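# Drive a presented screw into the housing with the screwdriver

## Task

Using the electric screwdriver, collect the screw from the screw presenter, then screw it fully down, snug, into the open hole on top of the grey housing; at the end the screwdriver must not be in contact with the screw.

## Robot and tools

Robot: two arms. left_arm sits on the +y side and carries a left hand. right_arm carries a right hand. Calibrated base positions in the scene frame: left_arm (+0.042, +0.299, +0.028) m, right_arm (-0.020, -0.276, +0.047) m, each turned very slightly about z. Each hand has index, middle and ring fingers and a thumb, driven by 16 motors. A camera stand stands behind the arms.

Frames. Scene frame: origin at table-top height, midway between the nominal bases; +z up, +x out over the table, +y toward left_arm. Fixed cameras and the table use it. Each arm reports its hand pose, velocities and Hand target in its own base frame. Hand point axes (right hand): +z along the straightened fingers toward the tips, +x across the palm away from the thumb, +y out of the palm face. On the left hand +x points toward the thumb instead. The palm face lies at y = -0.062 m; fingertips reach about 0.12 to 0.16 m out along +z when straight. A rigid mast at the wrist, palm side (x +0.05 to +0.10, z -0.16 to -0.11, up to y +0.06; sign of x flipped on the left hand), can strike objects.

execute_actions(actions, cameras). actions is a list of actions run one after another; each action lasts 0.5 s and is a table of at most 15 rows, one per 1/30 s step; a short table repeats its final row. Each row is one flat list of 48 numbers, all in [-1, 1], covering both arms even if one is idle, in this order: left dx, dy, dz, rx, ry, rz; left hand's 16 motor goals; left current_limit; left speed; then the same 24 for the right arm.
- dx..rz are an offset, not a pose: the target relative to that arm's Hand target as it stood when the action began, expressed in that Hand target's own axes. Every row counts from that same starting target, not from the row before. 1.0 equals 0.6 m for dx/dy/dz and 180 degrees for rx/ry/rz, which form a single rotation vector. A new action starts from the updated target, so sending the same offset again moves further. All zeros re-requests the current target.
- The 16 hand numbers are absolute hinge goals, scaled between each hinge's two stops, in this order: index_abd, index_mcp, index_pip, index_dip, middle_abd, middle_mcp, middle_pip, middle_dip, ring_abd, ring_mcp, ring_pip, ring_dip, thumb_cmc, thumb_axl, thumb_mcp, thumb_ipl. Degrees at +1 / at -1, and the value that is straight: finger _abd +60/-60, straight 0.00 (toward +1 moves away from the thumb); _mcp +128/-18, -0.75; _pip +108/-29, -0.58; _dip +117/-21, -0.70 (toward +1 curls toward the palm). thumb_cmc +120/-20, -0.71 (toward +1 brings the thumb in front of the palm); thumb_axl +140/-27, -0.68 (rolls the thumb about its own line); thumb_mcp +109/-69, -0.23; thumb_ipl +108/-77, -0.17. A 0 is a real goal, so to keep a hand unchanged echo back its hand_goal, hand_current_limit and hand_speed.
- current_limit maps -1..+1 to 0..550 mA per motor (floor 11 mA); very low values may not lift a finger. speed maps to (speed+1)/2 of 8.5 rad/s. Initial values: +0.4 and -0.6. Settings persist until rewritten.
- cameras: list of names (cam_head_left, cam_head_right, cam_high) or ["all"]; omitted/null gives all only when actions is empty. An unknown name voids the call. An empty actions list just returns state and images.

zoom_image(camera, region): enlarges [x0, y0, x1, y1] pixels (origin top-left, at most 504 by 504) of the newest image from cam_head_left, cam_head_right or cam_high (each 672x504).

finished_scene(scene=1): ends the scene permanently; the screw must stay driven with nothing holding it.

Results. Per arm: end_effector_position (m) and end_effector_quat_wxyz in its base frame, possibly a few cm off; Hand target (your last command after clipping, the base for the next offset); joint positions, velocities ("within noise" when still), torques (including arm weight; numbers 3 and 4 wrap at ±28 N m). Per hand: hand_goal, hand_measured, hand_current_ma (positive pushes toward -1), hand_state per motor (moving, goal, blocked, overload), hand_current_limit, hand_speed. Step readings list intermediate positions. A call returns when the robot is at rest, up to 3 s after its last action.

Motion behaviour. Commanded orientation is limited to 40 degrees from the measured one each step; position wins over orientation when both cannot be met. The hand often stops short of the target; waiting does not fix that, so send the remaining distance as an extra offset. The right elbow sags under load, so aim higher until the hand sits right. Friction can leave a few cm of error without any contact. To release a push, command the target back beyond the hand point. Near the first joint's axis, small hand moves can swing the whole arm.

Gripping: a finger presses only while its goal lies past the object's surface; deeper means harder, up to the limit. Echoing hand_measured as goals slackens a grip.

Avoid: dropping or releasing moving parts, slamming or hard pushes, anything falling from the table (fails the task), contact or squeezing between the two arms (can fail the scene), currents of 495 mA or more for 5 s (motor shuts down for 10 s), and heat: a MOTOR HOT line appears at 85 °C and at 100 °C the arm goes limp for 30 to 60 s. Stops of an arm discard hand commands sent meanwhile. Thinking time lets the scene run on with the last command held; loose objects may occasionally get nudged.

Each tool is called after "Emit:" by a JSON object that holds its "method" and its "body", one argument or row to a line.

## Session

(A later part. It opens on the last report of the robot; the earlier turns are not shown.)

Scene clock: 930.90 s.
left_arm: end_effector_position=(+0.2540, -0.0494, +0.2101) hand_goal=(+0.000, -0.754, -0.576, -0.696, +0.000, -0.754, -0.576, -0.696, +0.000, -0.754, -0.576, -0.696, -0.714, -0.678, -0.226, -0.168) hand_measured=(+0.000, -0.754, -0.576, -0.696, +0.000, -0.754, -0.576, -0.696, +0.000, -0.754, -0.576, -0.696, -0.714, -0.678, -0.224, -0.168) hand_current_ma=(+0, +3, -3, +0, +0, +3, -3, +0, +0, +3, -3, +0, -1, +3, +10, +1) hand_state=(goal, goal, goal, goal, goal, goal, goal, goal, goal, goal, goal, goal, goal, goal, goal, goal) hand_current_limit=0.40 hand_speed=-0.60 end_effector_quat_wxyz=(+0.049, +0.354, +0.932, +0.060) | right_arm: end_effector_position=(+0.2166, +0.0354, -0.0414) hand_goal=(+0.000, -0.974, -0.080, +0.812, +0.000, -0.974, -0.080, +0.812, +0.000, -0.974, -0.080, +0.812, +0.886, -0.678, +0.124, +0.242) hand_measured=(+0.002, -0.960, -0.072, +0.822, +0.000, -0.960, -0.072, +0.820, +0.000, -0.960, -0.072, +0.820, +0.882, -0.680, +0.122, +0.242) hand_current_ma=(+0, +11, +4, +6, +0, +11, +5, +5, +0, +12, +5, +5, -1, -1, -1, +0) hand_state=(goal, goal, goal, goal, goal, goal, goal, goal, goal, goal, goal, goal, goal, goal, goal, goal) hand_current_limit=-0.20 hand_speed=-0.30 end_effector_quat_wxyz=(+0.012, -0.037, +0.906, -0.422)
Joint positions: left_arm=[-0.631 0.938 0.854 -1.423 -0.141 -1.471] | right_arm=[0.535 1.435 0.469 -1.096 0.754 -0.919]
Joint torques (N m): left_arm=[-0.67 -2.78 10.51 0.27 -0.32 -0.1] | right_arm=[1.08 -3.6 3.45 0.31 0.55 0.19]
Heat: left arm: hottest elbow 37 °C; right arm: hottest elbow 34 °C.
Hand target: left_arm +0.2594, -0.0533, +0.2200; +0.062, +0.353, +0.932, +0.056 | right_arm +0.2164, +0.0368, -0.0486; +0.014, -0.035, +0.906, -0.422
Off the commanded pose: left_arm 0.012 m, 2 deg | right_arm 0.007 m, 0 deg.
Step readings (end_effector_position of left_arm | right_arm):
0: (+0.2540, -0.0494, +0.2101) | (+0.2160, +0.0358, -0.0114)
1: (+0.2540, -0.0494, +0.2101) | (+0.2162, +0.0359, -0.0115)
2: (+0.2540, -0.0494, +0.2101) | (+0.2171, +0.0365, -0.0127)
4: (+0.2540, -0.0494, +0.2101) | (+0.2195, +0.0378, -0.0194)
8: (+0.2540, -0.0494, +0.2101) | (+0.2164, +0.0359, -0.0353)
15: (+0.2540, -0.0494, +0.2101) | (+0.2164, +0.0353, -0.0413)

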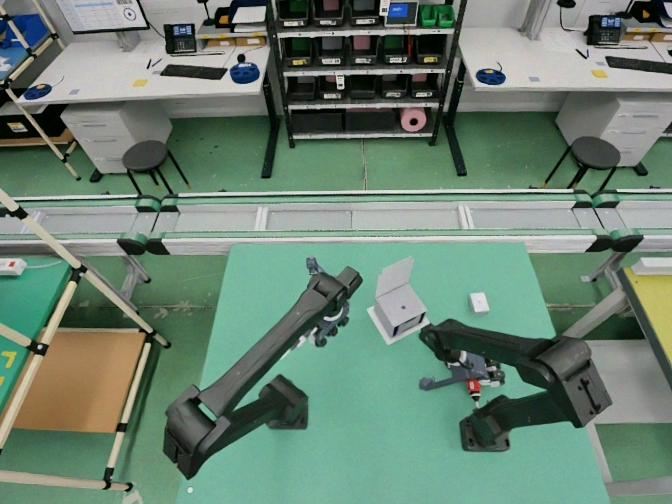

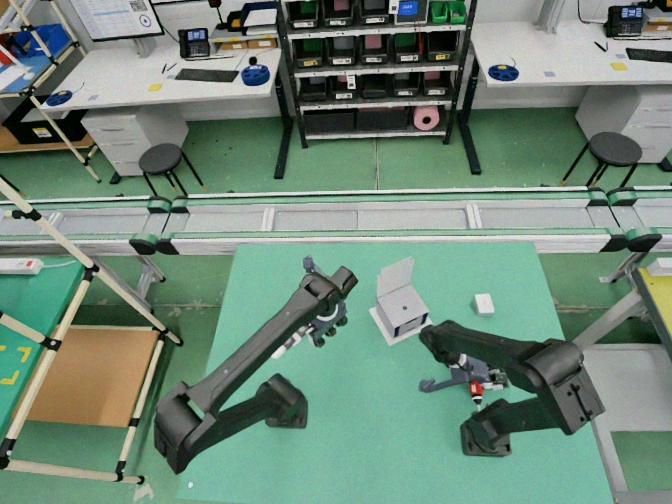

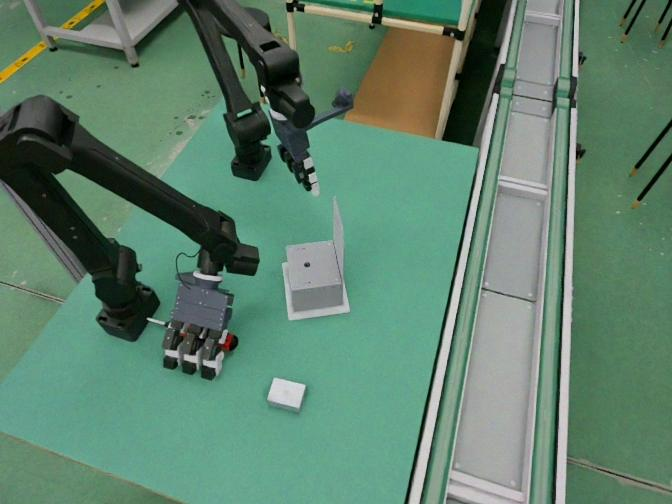

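Emit:
{"method": "execute_actions", "body": {
  "actions": [
    [[0,0,0,0,0,0,0,-0.754,-0.576,-0.696,0,-0.754,-0.576,-0.696,0,-0.754,-0.576,-0.696,-0.714,-0.678,-0.226,-0.168,0.4,-0.6,0,0,0,0,0,0,0,-0.89,-0.022,0.812,0,-0.89,-0.022,0.812,0,-0.89,-0.022,0.812,0.886,-0.678,0.281,0.157,-0.1,-0.8]],
    [[0,0,0,0,0,0,0,-0.754,-0.576,-0.696,0,-0.754,-0.576,-0.696,0,-0.754,-0.576,-0.696,-0.714,-0.678,-0.226,-0.168,0.4,-0.6,0,0,0,0,0,0,0,-0.808,0.066,0.754,0,-0.808,0.066,0.754,0,-0.808,0.066,0.754,0.886,-0.678,0.36,0.135,0,-0.8]],
    [[0,0,0,0,0,0,0,-0.754,-0.576,-0.696,0,-0.754,-0.576,-0.696,0,-0.754,-0.576,-0.696,-0.714,-0.678,-0.226,-0.168,0.4,-0.6,0,0,0,0,0,0,0,-0.753,0.124,0.71,0,-0.753,0.124,0.71,0,-0.753,0.124,0.71,0.886,-0.678,0.427,0.157,0.3,-0.8]]
  ],
  "cameras": ["all"]
}}

Emit:
{"method": "zoom_image", "body": {
  "camera": "cam_high",
  "region": [110, 270, 260, 390]
}}

Emit:
{"method": "zoom_image", "body": {
  "camera": "cam_head_left",
  "region": [420, 330, 520, 430]
}}

Scene clock: 942.77 s.
left_arm: end_effector_position=(+0.2540, -0.0494, +0.2101) hand_goal=(+0.000, -0.754, -0.576, -0.696, +0.000, -0.754, -0.576, -0.696, +0.000, -0.754, -0.576, -0.696, -0.714, -0.678, -0.226, -0.168) hand_measured=(+0.000, -0.754, -0.576, -0.696, +0.000, -0.754, -0.576, -0.696, +0.000, -0.754, -0.576, -0.696, -0.714, -0.678, -0.224, -0.168) hand_current_ma=(+0, +3, -3, +0, +0, +3, -3, +0, +0, +3, -3, +0, -1, +3, +10, +1) hand_state=(goal, goal, goal, goal, goal, goal, goal, goal, goal, goal, goal, goal, goal, goal, goal, goal) hand_current_limit=0.40 hand_speed=-0.60 end_effector_quat_wxyz=(+0.049, +0.354, +0.932, +0.060) | right_arm: end_effector_position=(+0.2203, +0.0336, -0.0397) hand_goal=(+0.000, -0.754, +0.124, +0.710, +0.000, -0.754, +0.124, +0.710, +0.000, -0.754, +0.124, +0.710, +0.886, -0.678, +0.426, +0.156) hand_measured=(+0.002, -0.814, +0.100, +0.712, +0.000, -0.826, +0.098, +0.720, +0.000, -0.836, +0.098, +0.726, +0.898, -0.672, +0.174, +0.130) hand_current_ma=(+0, -117, -24, +1, +0, -152, -28, +5, +0, -189, -28, +14, +8, +3, -357, -43) hand_state=(goal, blocked, blocked, goal, goal, blocked, blocked, goal, goal, blocked, blocked, goal, goal, goal, blocked, blocked) hand_current_limit=0.30 hand_speed=-0.80 end_effector_quat_wxyz=(+0.020, -0.039, +0.902, -0.429)
Joint positions: left_arm=[-0.631 0.938 0.854 -1.423 -0.141 -1.471] | right_arm=[0.535 1.435 0.471 -1.094 0.775 -0.919]
Joint torques (N m): left_arm=[-0.44 -2.43 10.51 0.27 -0.32 -0.14] | right_arm=[1.08 -4.66 3.49 0.28 -0.36 0.2]
Heat: left arm: hottest elbow 38 °C; right arm: hottest elbow 32 °C.
Hand target: left_arm +0.2594, -0.0533, +0.2200; +0.062, +0.353, +0.932, +0.056 | right_arm +0.2163, +0.0367, -0.0486; +0.014, -0.035, +0.906, -0.422
Off the commanded pose: left_arm 0.012 m, 2 deg | right_arm 0.010 m, 1 deg.
Step readings (end_effector_position of left_arm | right_arm):
0: (+0.2540, -0.0494, +0.2101) | (+0.2166, +0.0354, -0.0414)
1: (+0.2540, -0.0494, +0.2101) | (+0.2166, +0.0354, -0.0414)
2: (+0.2540, -0.0494, +0.2101) | (+0.2169, +0.0352, -0.0413)
4: (+0.2540, -0.0494, +0.2101) | (+0.2178, +0.0351, -0.0411)
8: (+0.2540, -0.0494, +0.2101) | (+0.2187, +0.0353, -0.0408)
15: (+0.2540, -0.0494, +0.2101) | (+0.2187, +0.0353, -0.0408)
16: (+0.2540, -0.0494, +0.2101) | (+0.2187, +0.0353, -0.0408)
17: (+0.2540, -0.0494, +0.2101) | (+0.2188, +0.0351, -0.0407)
19: (+0.2540, -0.0494, +0.2101) | (+0.2194, +0.0345, -0.0404)
23: (+0.2540, -0.0494, +0.2101) | (+0.2198, +0.0343, -0.0402)
30: (+0.2540, -0.0494, +0.2101) | (+0.2198, +0.0343, -0.0402)
31: (+0.2540, -0.0494, +0.2101) | (+0.2199, +0.0343, -0.0401)
32: (+0.2540, -0.0494, +0.2101) | (+0.2201, +0.0340, -0.0400)
34: (+0.2540, -0.0494, +0.2101) | (+0.2203, +0.0336, -0.0397)
38: (+0.2540, -0.0494, +0.2101) | (+0.2203, +0.0336, -0.0397)
45: (+0.2540, -0.0494, +0.2101) | (+0.2203, +0.0336, -0.0397)

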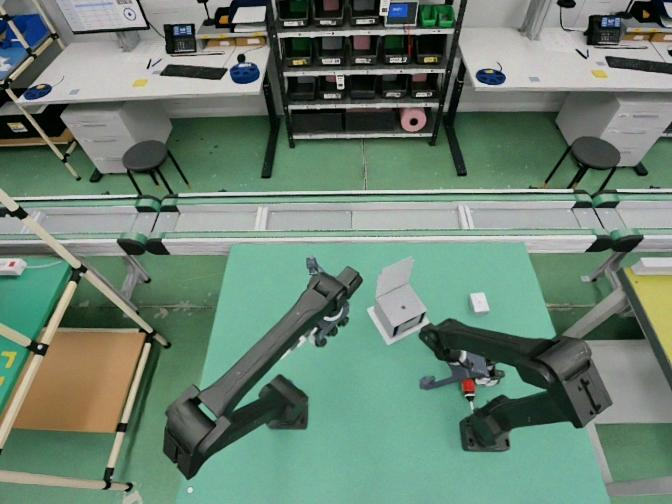

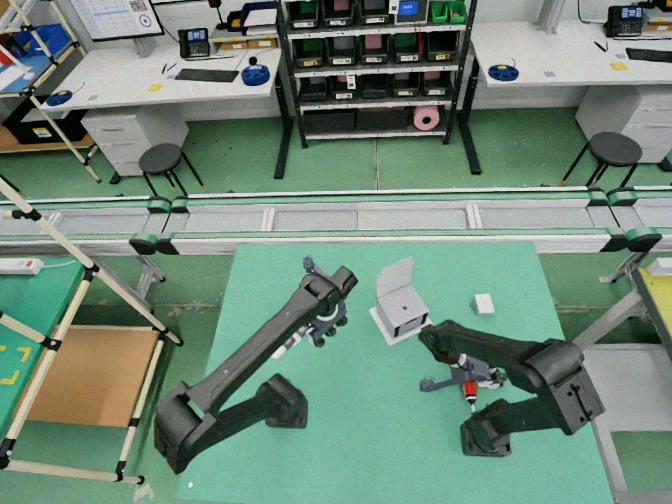

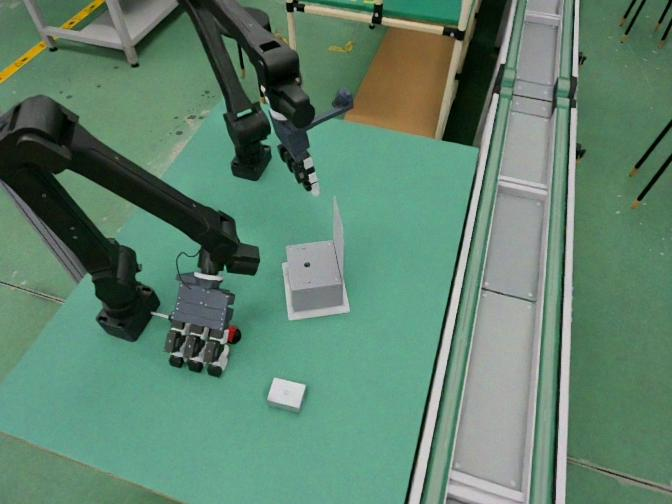

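Scaled by 3.360 from the camera's 672x504 image, which has a finer 960x720 frame.

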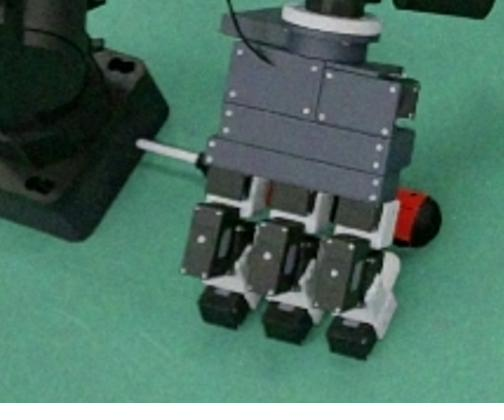

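Scaled by 5.040 from the camera's 672x504 image, which has a finer 960x720 frame.

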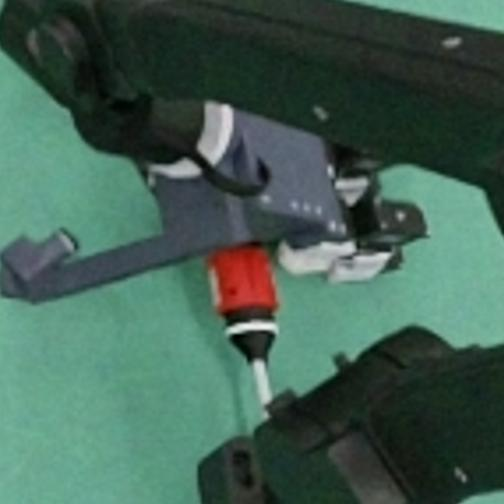

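Emit:
{"method": "execute_actions", "body": {
  "actions": [
    [[0,0,0,0,0,0,0,-0.754,-0.576,-0.696,0,-0.754,-0.576,-0.696,0,-0.754,-0.576,-0.696,-0.714,-0.678,-0.226,-0.168,0.4,-0.6,0,0,0,0,0,0,0,-0.89,0.066,0.76,0,-0.89,0.066,0.76,0,-0.89,0.066,0.76,0.886,-0.678,0.449,0.2,0.5,-0.9]],
    [[0,0,0,0,0,0,0,-0.754,-0.576,-0.696,0,-0.754,-0.576,-0.696,0,-0.754,-0.576,-0.696,-0.714,-0.678,-0.226,-0.168,0.4,-0.6,0,0,0,0,0,0,0,-0.92,0.05,0.76,0,-0.92,0.05,0.76,0,-0.92,0.05,0.76,0.886,-0.678,0.5,0.2,0.5,-0.9]]
  ],
  "cameras": ["all"]
}}

Emit:
{"method": "zoom_image", "body": {
  "camera": "cam_high",
  "region": [110, 270, 260, 390]
}}

Emit:
{"method": "zoom_image", "body": {
  "camera": "cam_head_left",
  "region": [420, 330, 520, 430]
}}

Scene clock: 957.90 s.
left_arm: end_effector_position=(+0.2540, -0.0494, +0.2101) hand_goal=(+0.000, -0.754, -0.576, -0.696, +0.000, -0.754, -0.576, -0.696, +0.000, -0.754, -0.576, -0.696, -0.714, -0.678, -0.226, -0.168) hand_measured=(+0.000, -0.754, -0.576, -0.696, +0.000, -0.754, -0.576, -0.696, +0.000, -0.754, -0.576, -0.696, -0.714, -0.678, -0.224, -0.168) hand_current_ma=(+0, +3, -3, +0, +0, +3, -3, +0, +0, +3, -3, +0, -1, +3, +10, +1) hand_state=(goal, goal, goal, goal, goal, goal, goal, goal, goal, goal, goal, goal, goal, goal, goal, goal) hand_current_limit=0.40 hand_speed=-0.60 end_effector_quat_wxyz=(+0.049, +0.354, +0.932, +0.060) | right_arm: end_effector_position=(+0.2188, +0.0381, -0.0410) hand_goal=(+0.000, -0.920, +0.050, +0.760, +0.000, -0.920, +0.050, +0.760, +0.000, -0.920, +0.050, +0.760, +0.886, -0.678, +0.500, +0.200) hand_measured=(+0.002, -0.920, +0.056, +0.766, +0.000, -0.896, +0.086, +0.768, +0.000, -0.908, +0.084, +0.776, +0.892, -0.664, +0.296, +0.172) hand_current_ma=(+0, +0, +3, +3, +0, +25, +47, +4, +0, +8, +42, +13, +3, +13, -412, -48) hand_state=(goal, goal, goal, goal, goal, blocked, blocked, goal, goal, goal, blocked, goal, goal, goal, blocked, blocked) hand_current_limit=0.50 hand_speed=-0.90 end_effector_quat_wxyz=(+0.017, -0.039, +0.906, -0.421)
Joint positions: left_arm=[-0.631 0.938 0.854 -1.423 -0.141 -1.471] | right_arm=[0.542 1.435 0.472 -1.091 0.755 -0.919]
Joint torques (N m): left_arm=[-0.62 -2.43 10.54 0.27 -0.32 -0.11] | right_arm=[0.26 -3.96 3.37 0.4 0.58 0.16]
Heat: left arm: hottest elbow 38 °C; right arm: hottest elbow 31 °C.
Hand target: left_arm +0.2594, -0.0533, +0.2200; +0.062, +0.353, +0.932, +0.056 | right_arm +0.2163, +0.0367, -0.0487; +0.014, -0.035, +0.906, -0.422
Off the commanded pose: left_arm 0.012 m, 2 deg | right_arm 0.008 m, 1 deg.
Step readings (end_effector_position of left_arm | right_arm):
0: (+0.2540, -0.0494, +0.2101) | (+0.2203, +0.0336, -0.0397)
1: (+0.2540, -0.0494, +0.2101) | (+0.2203, +0.0336, -0.0397)
2: (+0.2540, -0.0494, +0.2101) | (+0.2203, +0.0336, -0.0397)
4: (+0.2540, -0.0494, +0.2101) | (+0.2202, +0.0338, -0.0398)
8: (+0.2540, -0.0494, +0.2101) | (+0.2198, +0.0344, -0.0400)
15: (+0.2540, -0.0494, +0.2101) | (+0.2192, +0.0372, -0.0407)
16: (+0.2540, -0.0494, +0.2101) | (+0.2192, +0.0372, -0.0407)
17: (+0.2540, -0.0494, +0.2101) | (+0.2191, +0.0374, -0.0408)
19: (+0.2540, -0.0494, +0.2101) | (+0.2188, +0.0379, -0.0410)
23: (+0.2540, -0.0494, +0.2101) | (+0.2188, +0.0381, -0.0410)
30: (+0.2540, -0.0494, +0.2101) | (+0.2188, +0.0381, -0.0410)

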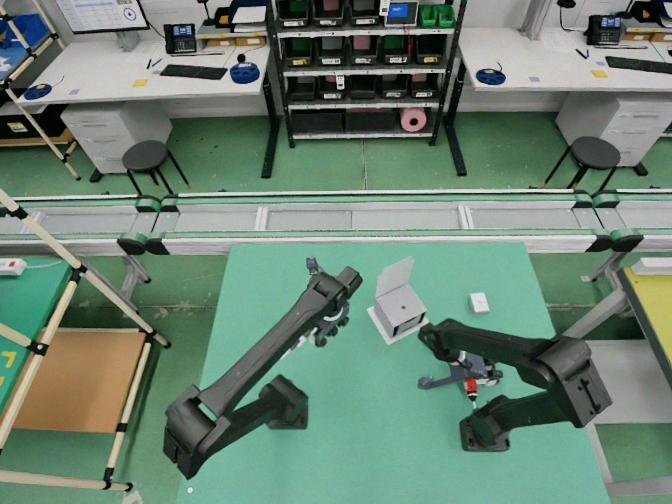

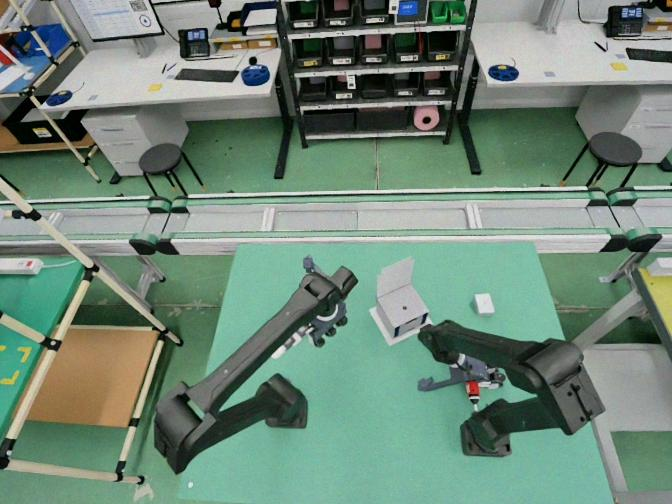

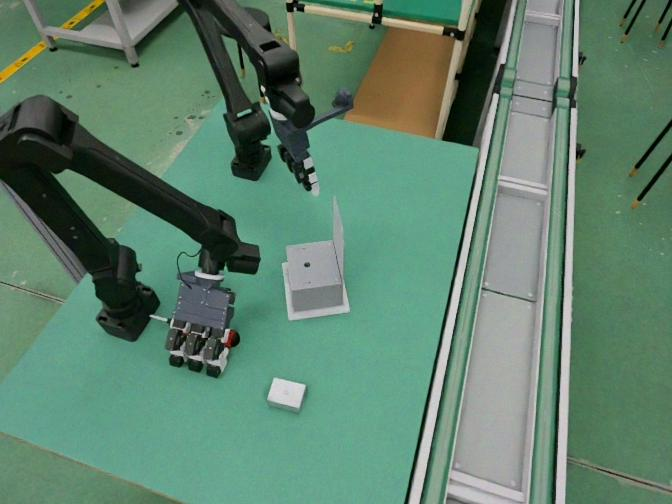

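Scaled by 3.360 from the camera's 672x504 image, which has a finer 960x720 frame.

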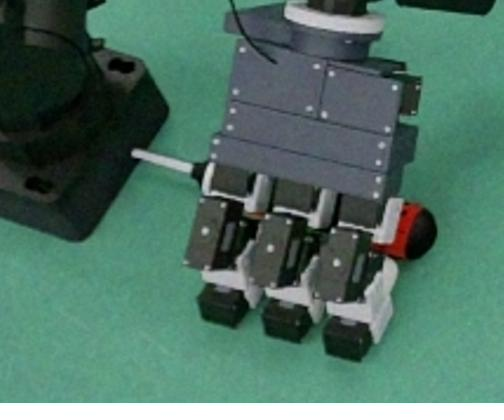

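Scaled by 5.040 from the camera's 672x504 image, which has a finer 960x720 frame.

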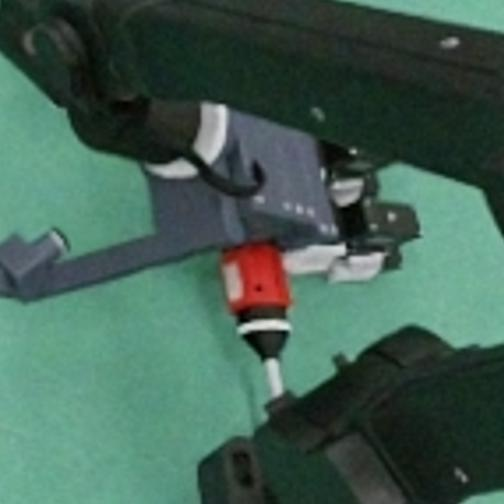

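Emit:
{"method": "execute_actions", "body": {
  "actions": [
    [[0,0,0,0,0,0,0,-0.754,-0.576,-0.696,0,-0.754,-0.576,-0.696,0,-0.754,-0.576,-0.696,-0.714,-0.678,-0.226,-0.168,0.4,-0.6,0,-0.02,-0.016,0,0,0,0,-0.91,0.066,0.76,0,-0.91,0.066,0.76,0,-0.91,0.066,0.76,0.886,-0.678,0.5,0.2,0.5,-0.9]],
    [[0,0,0,0,0,0,0,-0.754,-0.576,-0.696,0,-0.754,-0.576,-0.696,0,-0.754,-0.576,-0.696,-0.714,-0.678,-0.226,-0.168,0.4,-0.6,0,-0.025,-0.021,0,0,0,0,-0.89,0.095,0.74,0,-0.89,0.095,0.74,0,-0.89,0.095,0.74,0.886,-0.678,0.5,0.2,0.5,-0.9]]
  ],
  "cameras": ["all"]
}}

Emit:
{"method": "zoom_image", "body": {
  "camera": "cam_high",
  "region": [110, 260, 260, 380]
}}

Emit:
{"method": "zoom_image", "body": {
  "camera": "cam_head_left",
  "region": [420, 330, 520, 430]
}}

Scene clock: 967.57 s.
left_arm: end_effector_position=(+0.2540, -0.0494, +0.2101) hand_goal=(+0.000, -0.754, -0.576, -0.696, +0.000, -0.754, -0.576, -0.696, +0.000, -0.754, -0.576, -0.696, -0.714, -0.678, -0.226, -0.168) hand_measured=(+0.000, -0.754, -0.576, -0.696, +0.000, -0.754, -0.576, -0.696, +0.000, -0.754, -0.576, -0.696, -0.714, -0.678, -0.224, -0.168) hand_current_ma=(+0, +3, -3, +0, +0, +3, -3, +0, +0, +3, -3, +0, -1, +3, +10, +1) hand_state=(goal, goal, goal, goal, goal, goal, goal, goal, goal, goal, goal, goal, goal, goal, goal, goal) hand_current_limit=0.40 hand_speed=-0.60 end_effector_quat_wxyz=(+0.049, +0.354, +0.932, +0.060) | right_arm: end_effector_position=(+0.2083, +0.0328, -0.0217) hand_goal=(+0.000, -0.890, +0.094, +0.740, +0.000, -0.890, +0.094, +0.740, +0.000, -0.890, +0.094, +0.740, +0.886, -0.678, +0.500, +0.200) hand_measured=(+0.002, -0.922, +0.066, +0.736, +0.000, -0.894, +0.072, +0.730, +0.000, -0.890, +0.082, +0.734, +0.880, -0.684, +0.316, +0.172) hand_current_ma=(+0, -41, -31, -2, +0, -1, -21, -6, +0, +0, -9, -3, -3, -3, -412, -48) hand_state=(goal, blocked, blocked, goal, goal, goal, blocked, goal, goal, goal, goal, goal, goal, goal, blocked, blocked) hand_current_limit=0.50 hand_speed=-0.90 end_effector_quat_wxyz=(+0.007, -0.042, +0.905, -0.424)
Joint positions: left_arm=[-0.631 0.938 0.854 -1.423 -0.141 -1.471] | right_arm=[0.542 1.355 0.472 -1.193 0.75 -0.919]
Joint torques (N m): left_arm=[-0.56 -2.43 10.43 0.28 -0.32 -0.11] | right_arm=[0.44 -6.53 6.05 -1.42 0.79 0.19]
Heat: left arm: hottest elbow 38 °C; right arm: hottest elbow 30 °C.
Hand target: left_arm +0.2594, -0.0533, +0.2200; +0.062, +0.353, +0.932, +0.056 | right_arm +0.2164, +0.0363, -0.0137; +0.014, -0.035, +0.906, -0.422
Off the commanded pose: left_arm 0.012 m, 2 deg | right_arm 0.012 m, 1 deg.
Step readings (end_effector_position of left_arm | right_arm):
0: (+0.2540, -0.0494, +0.2101) | (+0.2188, +0.0381, -0.0410)
1: (+0.2540, -0.0494, +0.2101) | (+0.2188, +0.0381, -0.0410)
2: (+0.2540, -0.0494, +0.2101) | (+0.2186, +0.0380, -0.0409)
4: (+0.2540, -0.0494, +0.2101) | (+0.2188, +0.0382, -0.0403)
8: (+0.2540, -0.0494, +0.2101) | (+0.2173, +0.0382, -0.0388)
15: (+0.2540, -0.0494, +0.2101) | (+0.2160, +0.0375, -0.0377)
16: (+0.2540, -0.0494, +0.2101) | (+0.2158, +0.0374, -0.0376)
17: (+0.2540, -0.0494, +0.2101) | (+0.2151, +0.0370, -0.0369)
19: (+0.2540, -0.0494, +0.2101) | (+0.2127, +0.0356, -0.0334)
23: (+0.2540, -0.0494, +0.2101) | (+0.2115, +0.0348, -0.0251)
30: (+0.2540, -0.0494, +0.2101) | (+0.2097, +0.0336, -0.0221)

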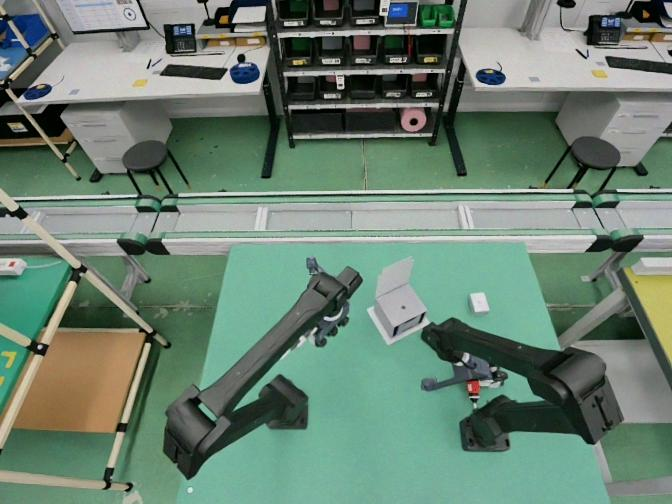

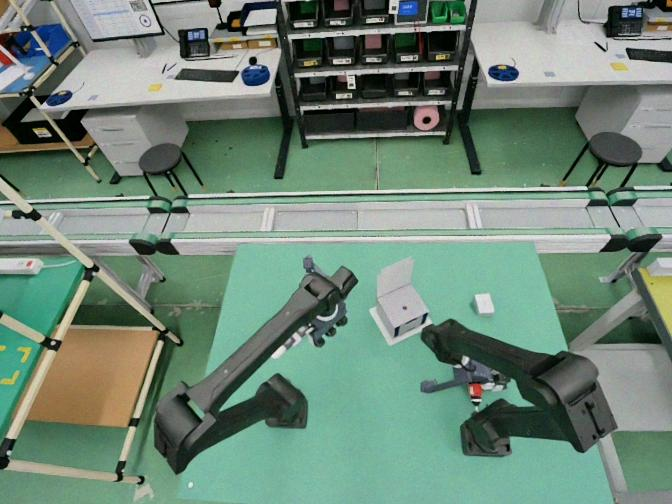

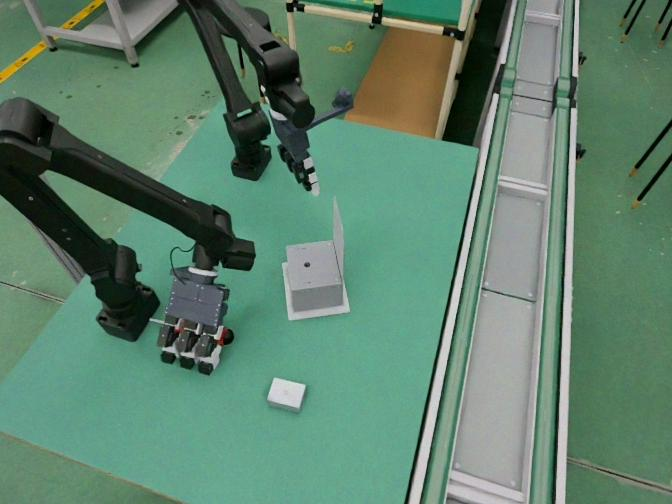

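Scaled by 3.360 from the camera's 672x504 image, which has a finer 960x720 frame.

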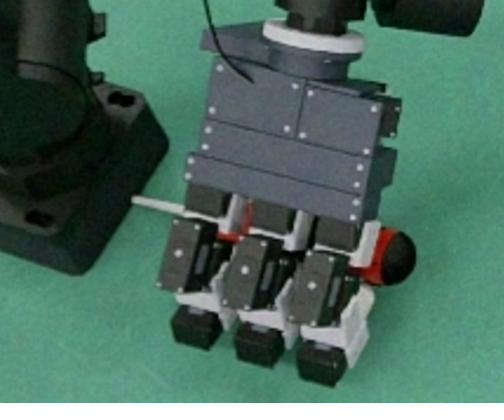

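Scaled by 5.040 from the camera's 672x504 image, which has a finer 960x720 frame.

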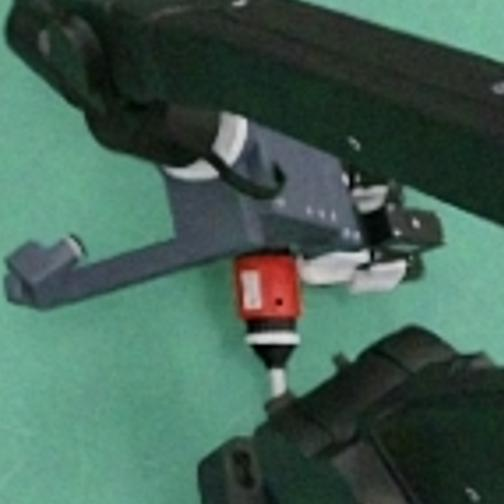

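Emit:
{"method": "execute_actions", "body": {
  "actions": [
    [[0,0,0,0,0,0,0,-0.754,-0.576,-0.696,0,-0.754,-0.576,-0.696,0,-0.754,-0.576,-0.696,-0.714,-0.678,-0.226,-0.168,0.4,-0.6,0,-0.03,-0.025,0,0,0,0,-0.87,0.095,0.74,0,-0.88,0.095,0.74,0,-0.88,0.095,0.74,0.886,-0.678,0.5,0.2,0.5,-0.9]],
    [[0,0,0,0,0,0,0,-0.754,-0.576,-0.696,0,-0.754,-0.576,-0.696,0,-0.754,-0.576,-0.696,-0.714,-0.678,-0.226,-0.168,0.4,-0.6,0,-0.03,-0.025,0,0,0,0,-0.87,0.095,0.74,0,-0.88,0.095,0.74,0,-0.88,0.095,0.74,0.886,-0.678,0.5,0.2,0.5,-0.9]]
  ],
  "cameras": ["all"]
}}

Emit:
{"method": "zoom_image", "body": {
  "camera": "cam_high",
  "region": [110, 260, 260, 380]
}}

Emit:
{"method": "zoom_image", "body": {
  "camera": "cam_head_left",
  "region": [420, 330, 520, 430]
}}

Scene clock: 980.07 s.
left_arm: end_effector_position=(+0.2540, -0.0494, +0.2101) hand_goal=(+0.000, -0.754, -0.576, -0.696, +0.000, -0.754, -0.576, -0.696, +0.000, -0.754, -0.576, -0.696, -0.714, -0.678, -0.226, -0.168) hand_measured=(+0.000, -0.754, -0.576, -0.696, +0.000, -0.754, -0.576, -0.696, +0.000, -0.754, -0.576, -0.696, -0.714, -0.678, -0.224, -0.168) hand_current_ma=(+0, +3, -3, +0, +0, +3, -3, +0, +0, +3, -3, +0, -1, +3, +10, +1) hand_state=(goal, goal, goal, goal, goal, goal, goal, goal, goal, goal, goal, goal, goal, goal, goal, goal) hand_current_limit=0.40 hand_speed=-0.60 end_effector_quat_wxyz=(+0.049, +0.354, +0.932, +0.060) | right_arm: end_effector_position=(+0.1991, +0.0272, +0.0181) hand_goal=(+0.000, -0.870, +0.094, +0.740, +0.000, -0.880, +0.094, +0.740, +0.000, -0.880, +0.094, +0.740, +0.886, -0.678, +0.500, +0.200) hand_measured=(+0.002, -0.892, +0.072, +0.736, +0.000, -0.892, +0.072, +0.728, +0.000, -0.874, +0.092, +0.736, +0.878, -0.684, +0.316, +0.172) hand_current_ma=(+0, -22, -21, -2, +0, -8, -21, -8, +0, +2, -1, -1, -5, -4, -412, -48) hand_state=(goal, blocked, blocked, goal, goal, goal, blocked, goal, goal, goal, goal, goal, goal, goal, blocked, blocked) hand_current_limit=0.50 hand_speed=-0.90 end_effector_quat_wxyz=(-0.003, -0.047, +0.902, -0.429)
Joint positions: left_arm=[-0.631 0.938 0.854 -1.423 -0.141 -1.471] | right_arm=[0.542 1.226 0.506 -1.382 0.75 -0.919]
Joint torques (N m): left_arm=[-0.56 -2.37 10.56 0.13 -0.32 -0.12] | right_arm=[-0.09 -5.19 8.61 -1.46 0.83 0.09]
Heat: left arm: hottest elbow 38 °C; right arm: hottest elbow 30 °C.
Hand target: left_arm +0.2594, -0.0533, +0.2200; +0.062, +0.353, +0.932, +0.056 | right_arm +0.2168, +0.0362, +0.0332; +0.014, -0.035, +0.906, -0.422
Off the commanded pose: left_arm 0.012 m, 2 deg | right_arm 0.025 m, 3 deg.
Step readings (end_effector_position of left_arm | right_arm):
0: (+0.2540, -0.0494, +0.2101) | (+0.2083, +0.0328, -0.0217)
1: (+0.2540, -0.0494, +0.2101) | (+0.2083, +0.0328, -0.0217)
2: (+0.2540, -0.0494, +0.2101) | (+0.2075, +0.0323, -0.0210)
4: (+0.2540, -0.0494, +0.2101) | (+0.2055, +0.0311, -0.0169)
8: (+0.2540, -0.0494, +0.2101) | (+0.2044, +0.0304, -0.0070)
15: (+0.2540, -0.0494, +0.2101) | (+0.2027, +0.0294, -0.0030)
16: (+0.2540, -0.0494, +0.2101) | (+0.2026, +0.0293, -0.0027)
17: (+0.2540, -0.0494, +0.2101) | (+0.2022, +0.0291, -0.0017)
19: (+0.2540, -0.0494, +0.2101) | (+0.2013, +0.0285, +0.0031)
23: (+0.2540, -0.0494, +0.2101) | (+0.2006, +0.0281, +0.0132)
30: (+0.2540, -0.0494, +0.2101) | (+0.1992, +0.0273, +0.0176)

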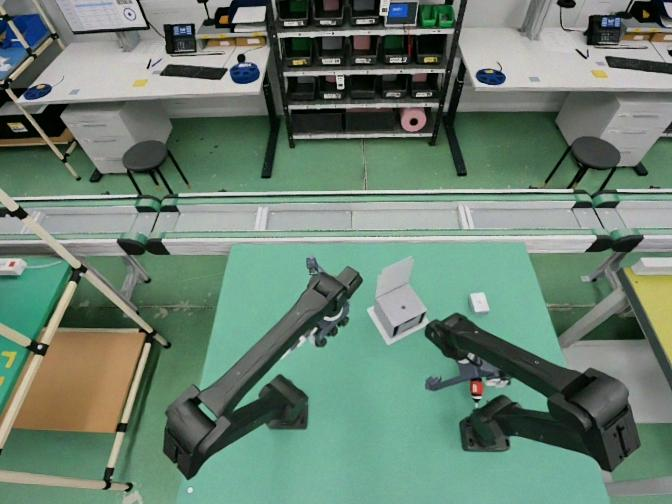

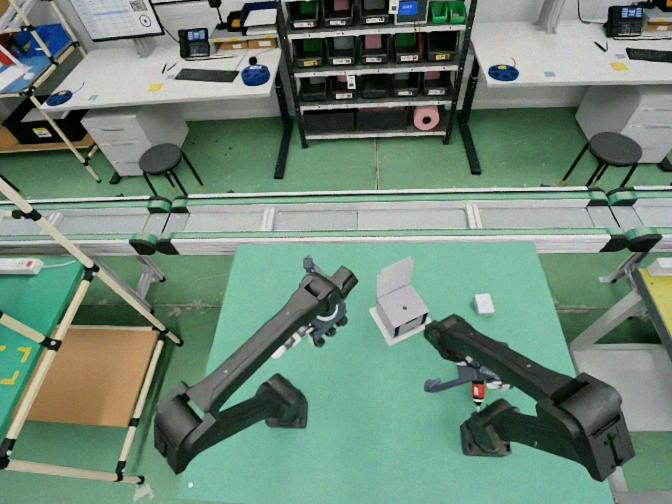

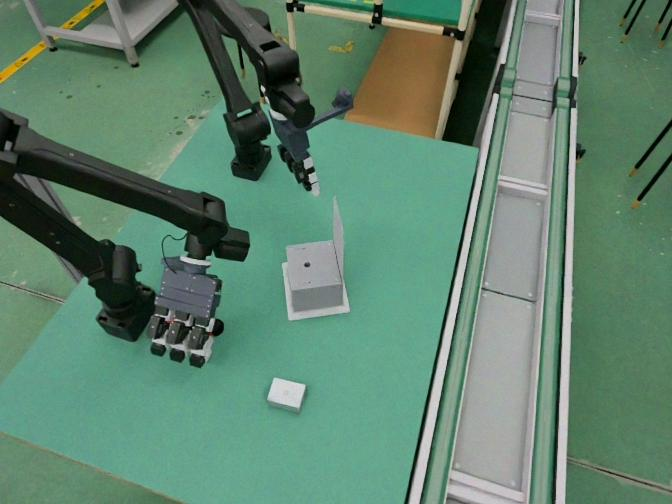

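Scaled by 3.360 from the camera's 672x504 image, which has a finer 960x720 frame.

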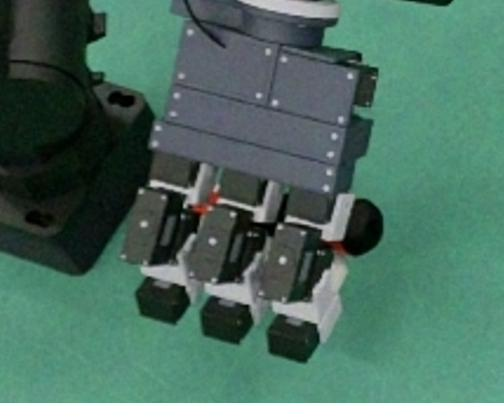

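Scaled by 5.040 from the camera's 672x504 image, which has a finer 960x720 frame.

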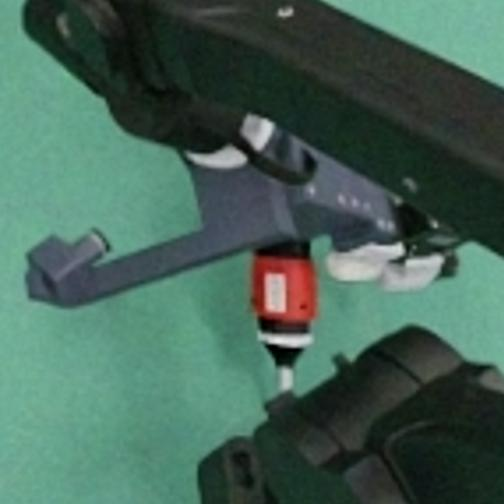

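Emit:
{"method": "execute_actions", "body": {
  "actions": [
    [[0,0,0,0,0,0,0,-0.754,-0.576,-0.696,0,-0.754,-0.576,-0.696,0,-0.754,-0.576,-0.696,-0.714,-0.678,-0.226,-0.168,0.4,-0.6,0,0,0,0,0,0,0,-0.863,0.095,0.681,0,-0.808,0.153,0.609,0,-0.753,0.212,0.551,0.886,-0.678,0.5,0.2,0.5,-0.9]],
    [[0,0,0,0,0,0,0,-0.754,-0.576,-0.696,0,-0.754,-0.576,-0.696,0,-0.754,-0.576,-0.696,-0.714,-0.678,-0.226,-0.168,0.4,-0.6,0,0,0,0,0,0,0,-0.808,0.153,0.55,0,-0.753,0.212,0.5,0,-0.685,0.27,0.44,0.886,-0.678,0.5,0.2,0.5,-0.9]]
  ],
  "cameras": ["all"]
}}

Emit:
{"method": "zoom_image", "body": {
  "camera": "cam_high",
  "region": [110, 260, 260, 380]
}}

Emit:
{"method": "zoom_image", "body": {
  "camera": "cam_head_left",
  "region": [420, 330, 520, 430]
}}

Scene clock: 996.80 s.
left_arm: end_effector_position=(+0.2540, -0.0494, +0.2101) hand_goal=(+0.000, -0.754, -0.576, -0.696, +0.000, -0.754, -0.576, -0.696, +0.000, -0.754, -0.576, -0.696, -0.714, -0.678, -0.226, -0.168) hand_measured=(+0.000, -0.754, -0.576, -0.696, +0.000, -0.754, -0.576, -0.696, +0.000, -0.754, -0.576, -0.696, -0.714, -0.678, -0.224, -0.168) hand_current_ma=(+0, +3, -3, +0, +0, +3, -3, +0, +0, +3, -3, +0, -1, +3, +10, +1) hand_state=(goal, goal, goal, goal, goal, goal, goal, goal, goal, goal, goal, goal, goal, goal, goal, goal) hand_current_limit=0.40 hand_speed=-0.60 end_effector_quat_wxyz=(+0.049, +0.354, +0.932, +0.060) | right_arm: end_effector_position=(+0.1982, +0.0252, +0.0195) hand_goal=(+0.000, -0.808, +0.152, +0.550, +0.000, -0.754, +0.212, +0.500, +0.000, -0.686, +0.270, +0.440, +0.886, -0.678, +0.500, +0.200) hand_measured=(+0.000, -0.830, +0.110, +0.538, +0.000, -0.850, +0.152, +0.498, +0.000, -0.724, +0.264, +0.464, +0.878, -0.686, +0.302, +0.154) hand_current_ma=(+0, -24, -59, -7, +0, -243, -103, +0, +0, -57, -3, +26, -4, -5, -413, -108) hand_state=(goal, blocked, blocked, goal, goal, blocked, blocked, goal, goal, blocked, goal, blocked, goal, goal, blocked, blocked) hand_current_limit=0.50 hand_speed=-0.90 end_effector_quat_wxyz=(-0.005, -0.049, +0.900, -0.434)
Joint positions: left_arm=[-0.631 0.938 0.854 -1.423 -0.141 -1.471] | right_arm=[0.542 1.225 0.507 -1.393 0.757 -0.919]
Joint torques (N m): left_arm=[-0.32 -2.67 10.41 0.16 -0.32 -0.1] | right_arm=[-0.21 -5.6 8.64 -1.01 0.46 0.17]
Heat: left arm: hottest elbow 38 °C; right arm: hottest elbow 32 °C.
Hand target: left_arm +0.2594, -0.0533, +0.2200; +0.062, +0.353, +0.932, +0.056 | right_arm +0.2167, +0.0362, +0.0332; +0.014, -0.035, +0.906, -0.422
Off the commanded pose: left_arm 0.012 m, 2 deg | right_arm 0.026 m, 3 deg.
Step readings (end_effector_position of left_arm | right_arm):
0: (+0.2540, -0.0494, +0.2101) | (+0.1991, +0.0272, +0.0181)
1: (+0.2540, -0.0494, +0.2101) | (+0.1991, +0.0272, +0.0181)
2: (+0.2540, -0.0494, +0.2101) | (+0.1991, +0.0272, +0.0181)
4: (+0.2540, -0.0494, +0.2101) | (+0.1991, +0.0272, +0.0181)
8: (+0.2540, -0.0494, +0.2101) | (+0.1989, +0.0271, +0.0182)
15: (+0.2540, -0.0494, +0.2101) | (+0.1984, +0.0264, +0.0186)
16: (+0.2540, -0.0494, +0.2101) | (+0.1983, +0.0262, +0.0187)
17: (+0.2540, -0.0494, +0.2101) | (+0.1982, +0.0261, +0.0188)
19: (+0.2540, -0.0494, +0.2101) | (+0.1985, +0.0258, +0.0190)
23: (+0.2540, -0.0494, +0.2101) | (+0.1985, +0.0256, +0.0193)
30: (+0.2540, -0.0494, +0.2101) | (+0.1982, +0.0252, +0.0195)

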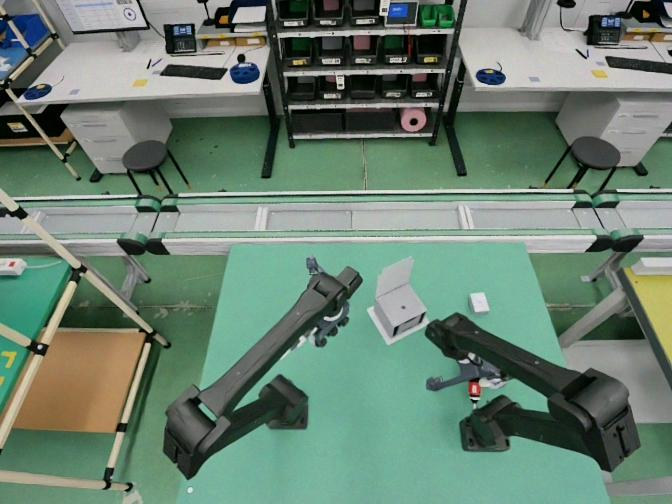

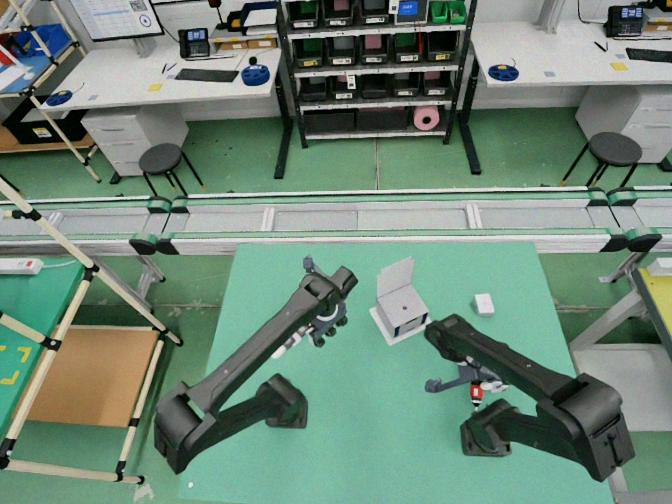

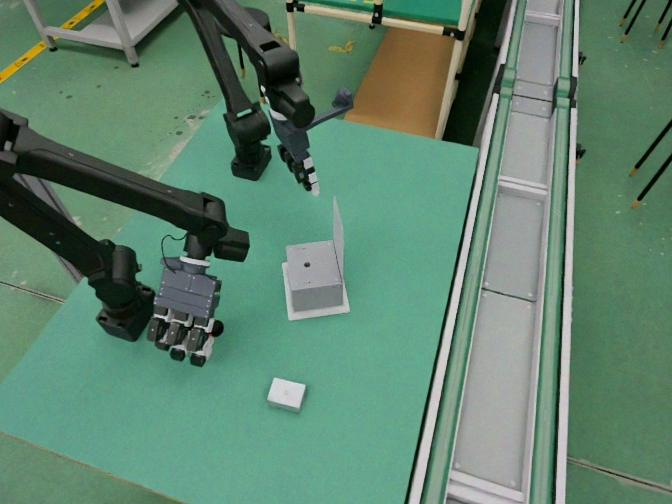

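Scaled by 3.360 from the camera's 672x504 image, which has a finer 960x720 frame.

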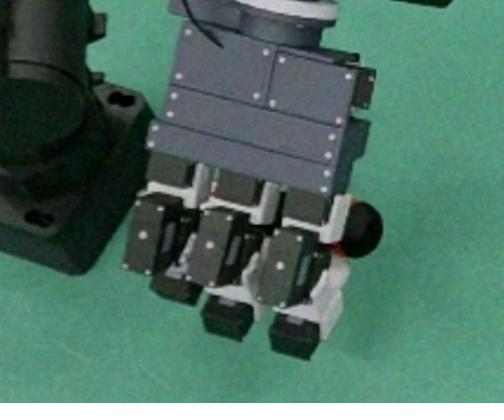

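Scaled by 5.040 from the camera's 672x504 image, which has a finer 960x720 frame.

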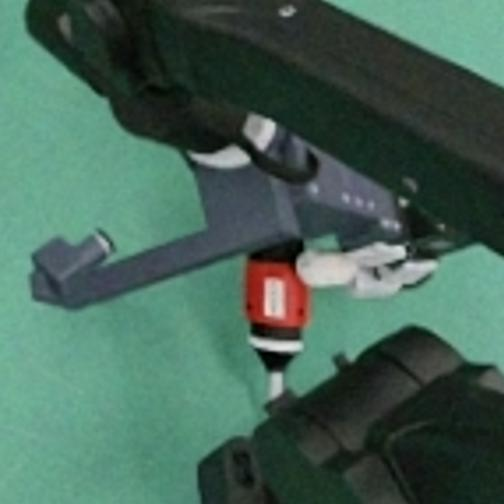

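Emit:
{"method": "execute_actions", "body": {
  "actions": [
    [[0,0,0,0,0,0,0,-0.754,-0.576,-0.696,0,-0.754,-0.576,-0.696,0,-0.754,-0.576,-0.696,-0.714,-0.678,-0.226,-0.168,0.4,-0.6,0,0.05,0.042,0,0,0,0,-0.863,0.095,0.681,0,-0.863,0.095,0.7,0,-0.88,0.066,0.74,0.886,-0.678,0.5,0.2,0.3,-0.9]],
    [[0,0,0,0,0,0,0,-0.754,-0.576,-0.696,0,-0.754,-0.576,-0.696,0,-0.754,-0.576,-0.696,-0.714,-0.678,-0.226,-0.168,0.4,-0.6,0,0.048,0.04,0,0,0,0,-0.9,0.05,0.74,0,-0.9,0.05,0.74,0,-0.9,0.05,0.74,0.886,-0.678,0.45,0.2,0.1,-0.9]]
  ],
  "cameras": ["all"]
}}

Emit:
{"method": "zoom_image", "body": {
  "camera": "cam_high",
  "region": [110, 270, 260, 390]
}}

Emit:
{"method": "zoom_image", "body": {
  "camera": "cam_head_left",
  "region": [420, 330, 520, 430]
}}

Scene clock: 1018.23 s.
left_arm: end_effector_position=(+0.2540, -0.0494, +0.2101) hand_goal=(+0.000, -0.754, -0.576, -0.696, +0.000, -0.754, -0.576, -0.696, +0.000, -0.754, -0.576, -0.696, -0.714, -0.678, -0.226, -0.168) hand_measured=(+0.000, -0.754, -0.576, -0.696, +0.000, -0.754, -0.576, -0.696, +0.000, -0.754, -0.576, -0.696, -0.714, -0.678, -0.224, -0.168) hand_current_ma=(+0, +3, -3, +0, +0, +3, -3, +0, +0, +3, -3, +0, -1, +3, +10, +1) hand_state=(goal, goal, goal, goal, goal, goal, goal, goal, goal, goal, goal, goal, goal, goal, goal, goal) hand_current_limit=0.40 hand_speed=-0.60 end_effector_quat_wxyz=(+0.049, +0.354, +0.932, +0.060) | right_arm: end_effector_position=(+0.2155, +0.0366, -0.0379) hand_goal=(+0.000, -0.900, +0.050, +0.740, +0.000, -0.900, +0.050, +0.740, +0.000, -0.900, +0.050, +0.740, +0.886, -0.678, +0.450, +0.200) hand_measured=(+0.000, -0.882, +0.054, +0.736, +0.000, -0.884, +0.054, +0.738, +0.000, -0.884, +0.054, +0.740, +0.896, -0.668, +0.458, +0.202) hand_current_ma=(+0, +17, +1, -1, +0, +15, +1, +0, +0, +14, +1, +0, +6, +9, +8, +1) hand_state=(goal, goal, goal, goal, goal, goal, goal, goal, goal, goal, goal, goal, goal, goal, goal, goal) hand_current_limit=0.10 hand_speed=-0.90 end_effector_quat_wxyz=(+0.013, -0.040, +0.906, -0.422)
Joint positions: left_arm=[-0.631 0.938 0.854 -1.423 -0.141 -1.471] | right_arm=[0.542 1.421 0.47 -1.112 0.753 -0.92]
Joint torques (N m): left_arm=[-0.79 -2.9 10.32 0.24 -0.31 -0.12] | right_arm=[0.79 -3.78 3.67 0.44 0.67 0.25]
Heat: left arm: hottest elbow 38 °C; right arm: hottest elbow 33 °C.
Hand target: left_arm +0.2594, -0.0533, +0.2200; +0.062, +0.353, +0.932, +0.056 | right_arm +0.2163, +0.0364, -0.0435; +0.014, -0.035, +0.906, -0.422
Off the commanded pose: left_arm 0.012 m, 2 deg | right_arm 0.006 m, 1 deg.
Step readings (end_effector_position of left_arm | right_arm):
0: (+0.2540, -0.0494, +0.2101) | (+0.1982, +0.0252, +0.0195)
1: (+0.2540, -0.0494, +0.2101) | (+0.1982, +0.0252, +0.0195)
2: (+0.2540, -0.0494, +0.2101) | (+0.1989, +0.0257, +0.0191)
4: (+0.2540, -0.0494, +0.2101) | (+0.2026, +0.0286, +0.0155)
8: (+0.2540, -0.0494, +0.2101) | (+0.2093, +0.0340, +0.0041)
15: (+0.2540, -0.0494, +0.2101) | (+0.2158, +0.0376, -0.0016)
16: (+0.2540, -0.0494, +0.2101) | (+0.2164, +0.0378, -0.0019)
17: (+0.2540, -0.0494, +0.2101) | (+0.2174, +0.0384, -0.0035)
19: (+0.2540, -0.0494, +0.2101) | (+0.2197, +0.0397, -0.0110)
23: (+0.2540, -0.0494, +0.2101) | (+0.2152, +0.0369, -0.0288)
30: (+0.2540, -0.0494, +0.2101) | (+0.2153, +0.0365, -0.0376)

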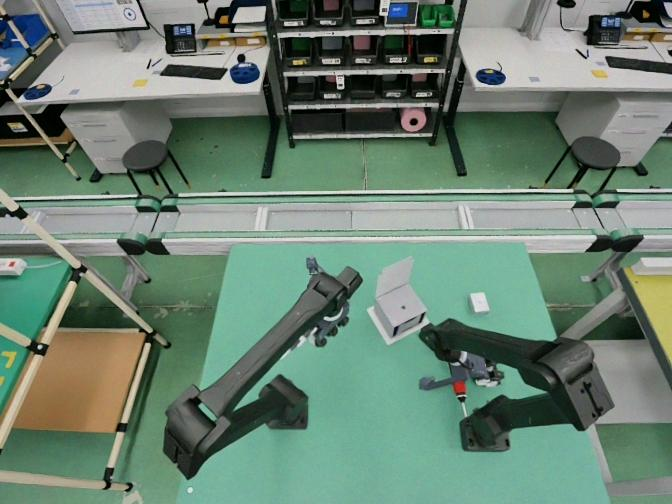

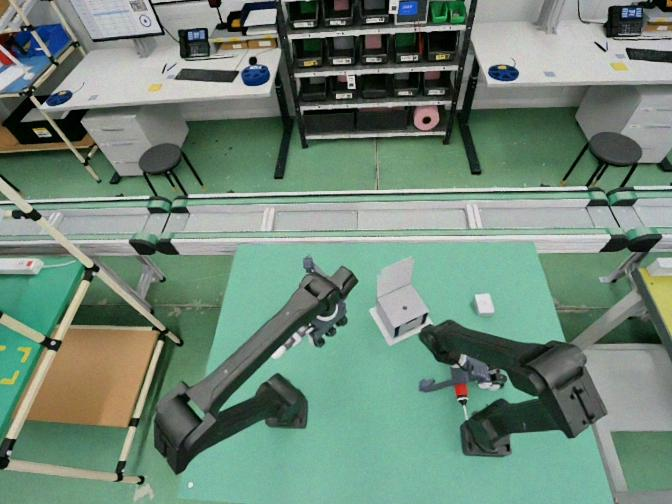

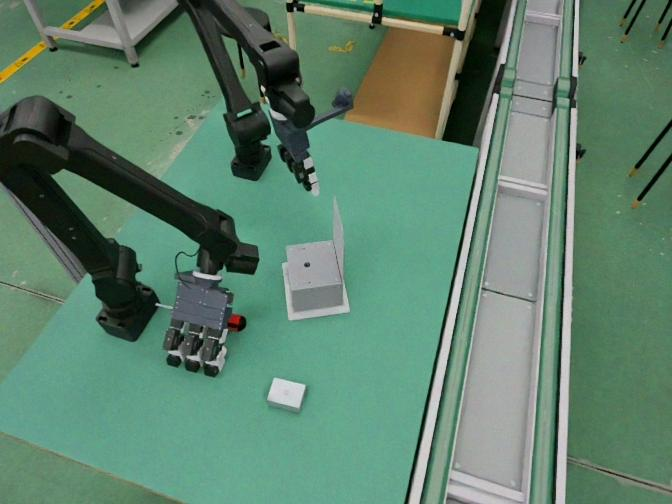

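Scaled by 3.360 from the camera's 672x504 image, which has a finer 960x720 frame.

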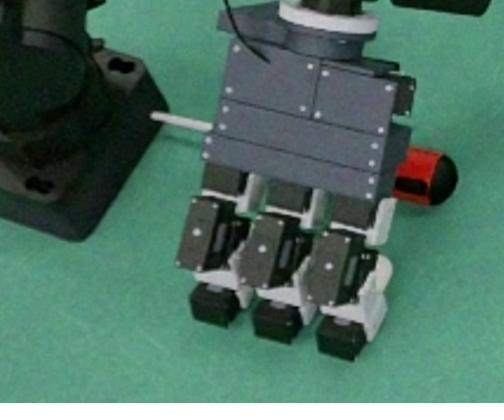

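Scaled by 5.040 from the camera's 672x504 image, which has a finer 960x720 frame.

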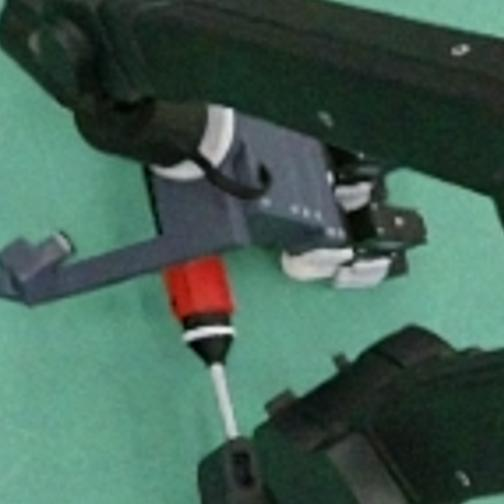

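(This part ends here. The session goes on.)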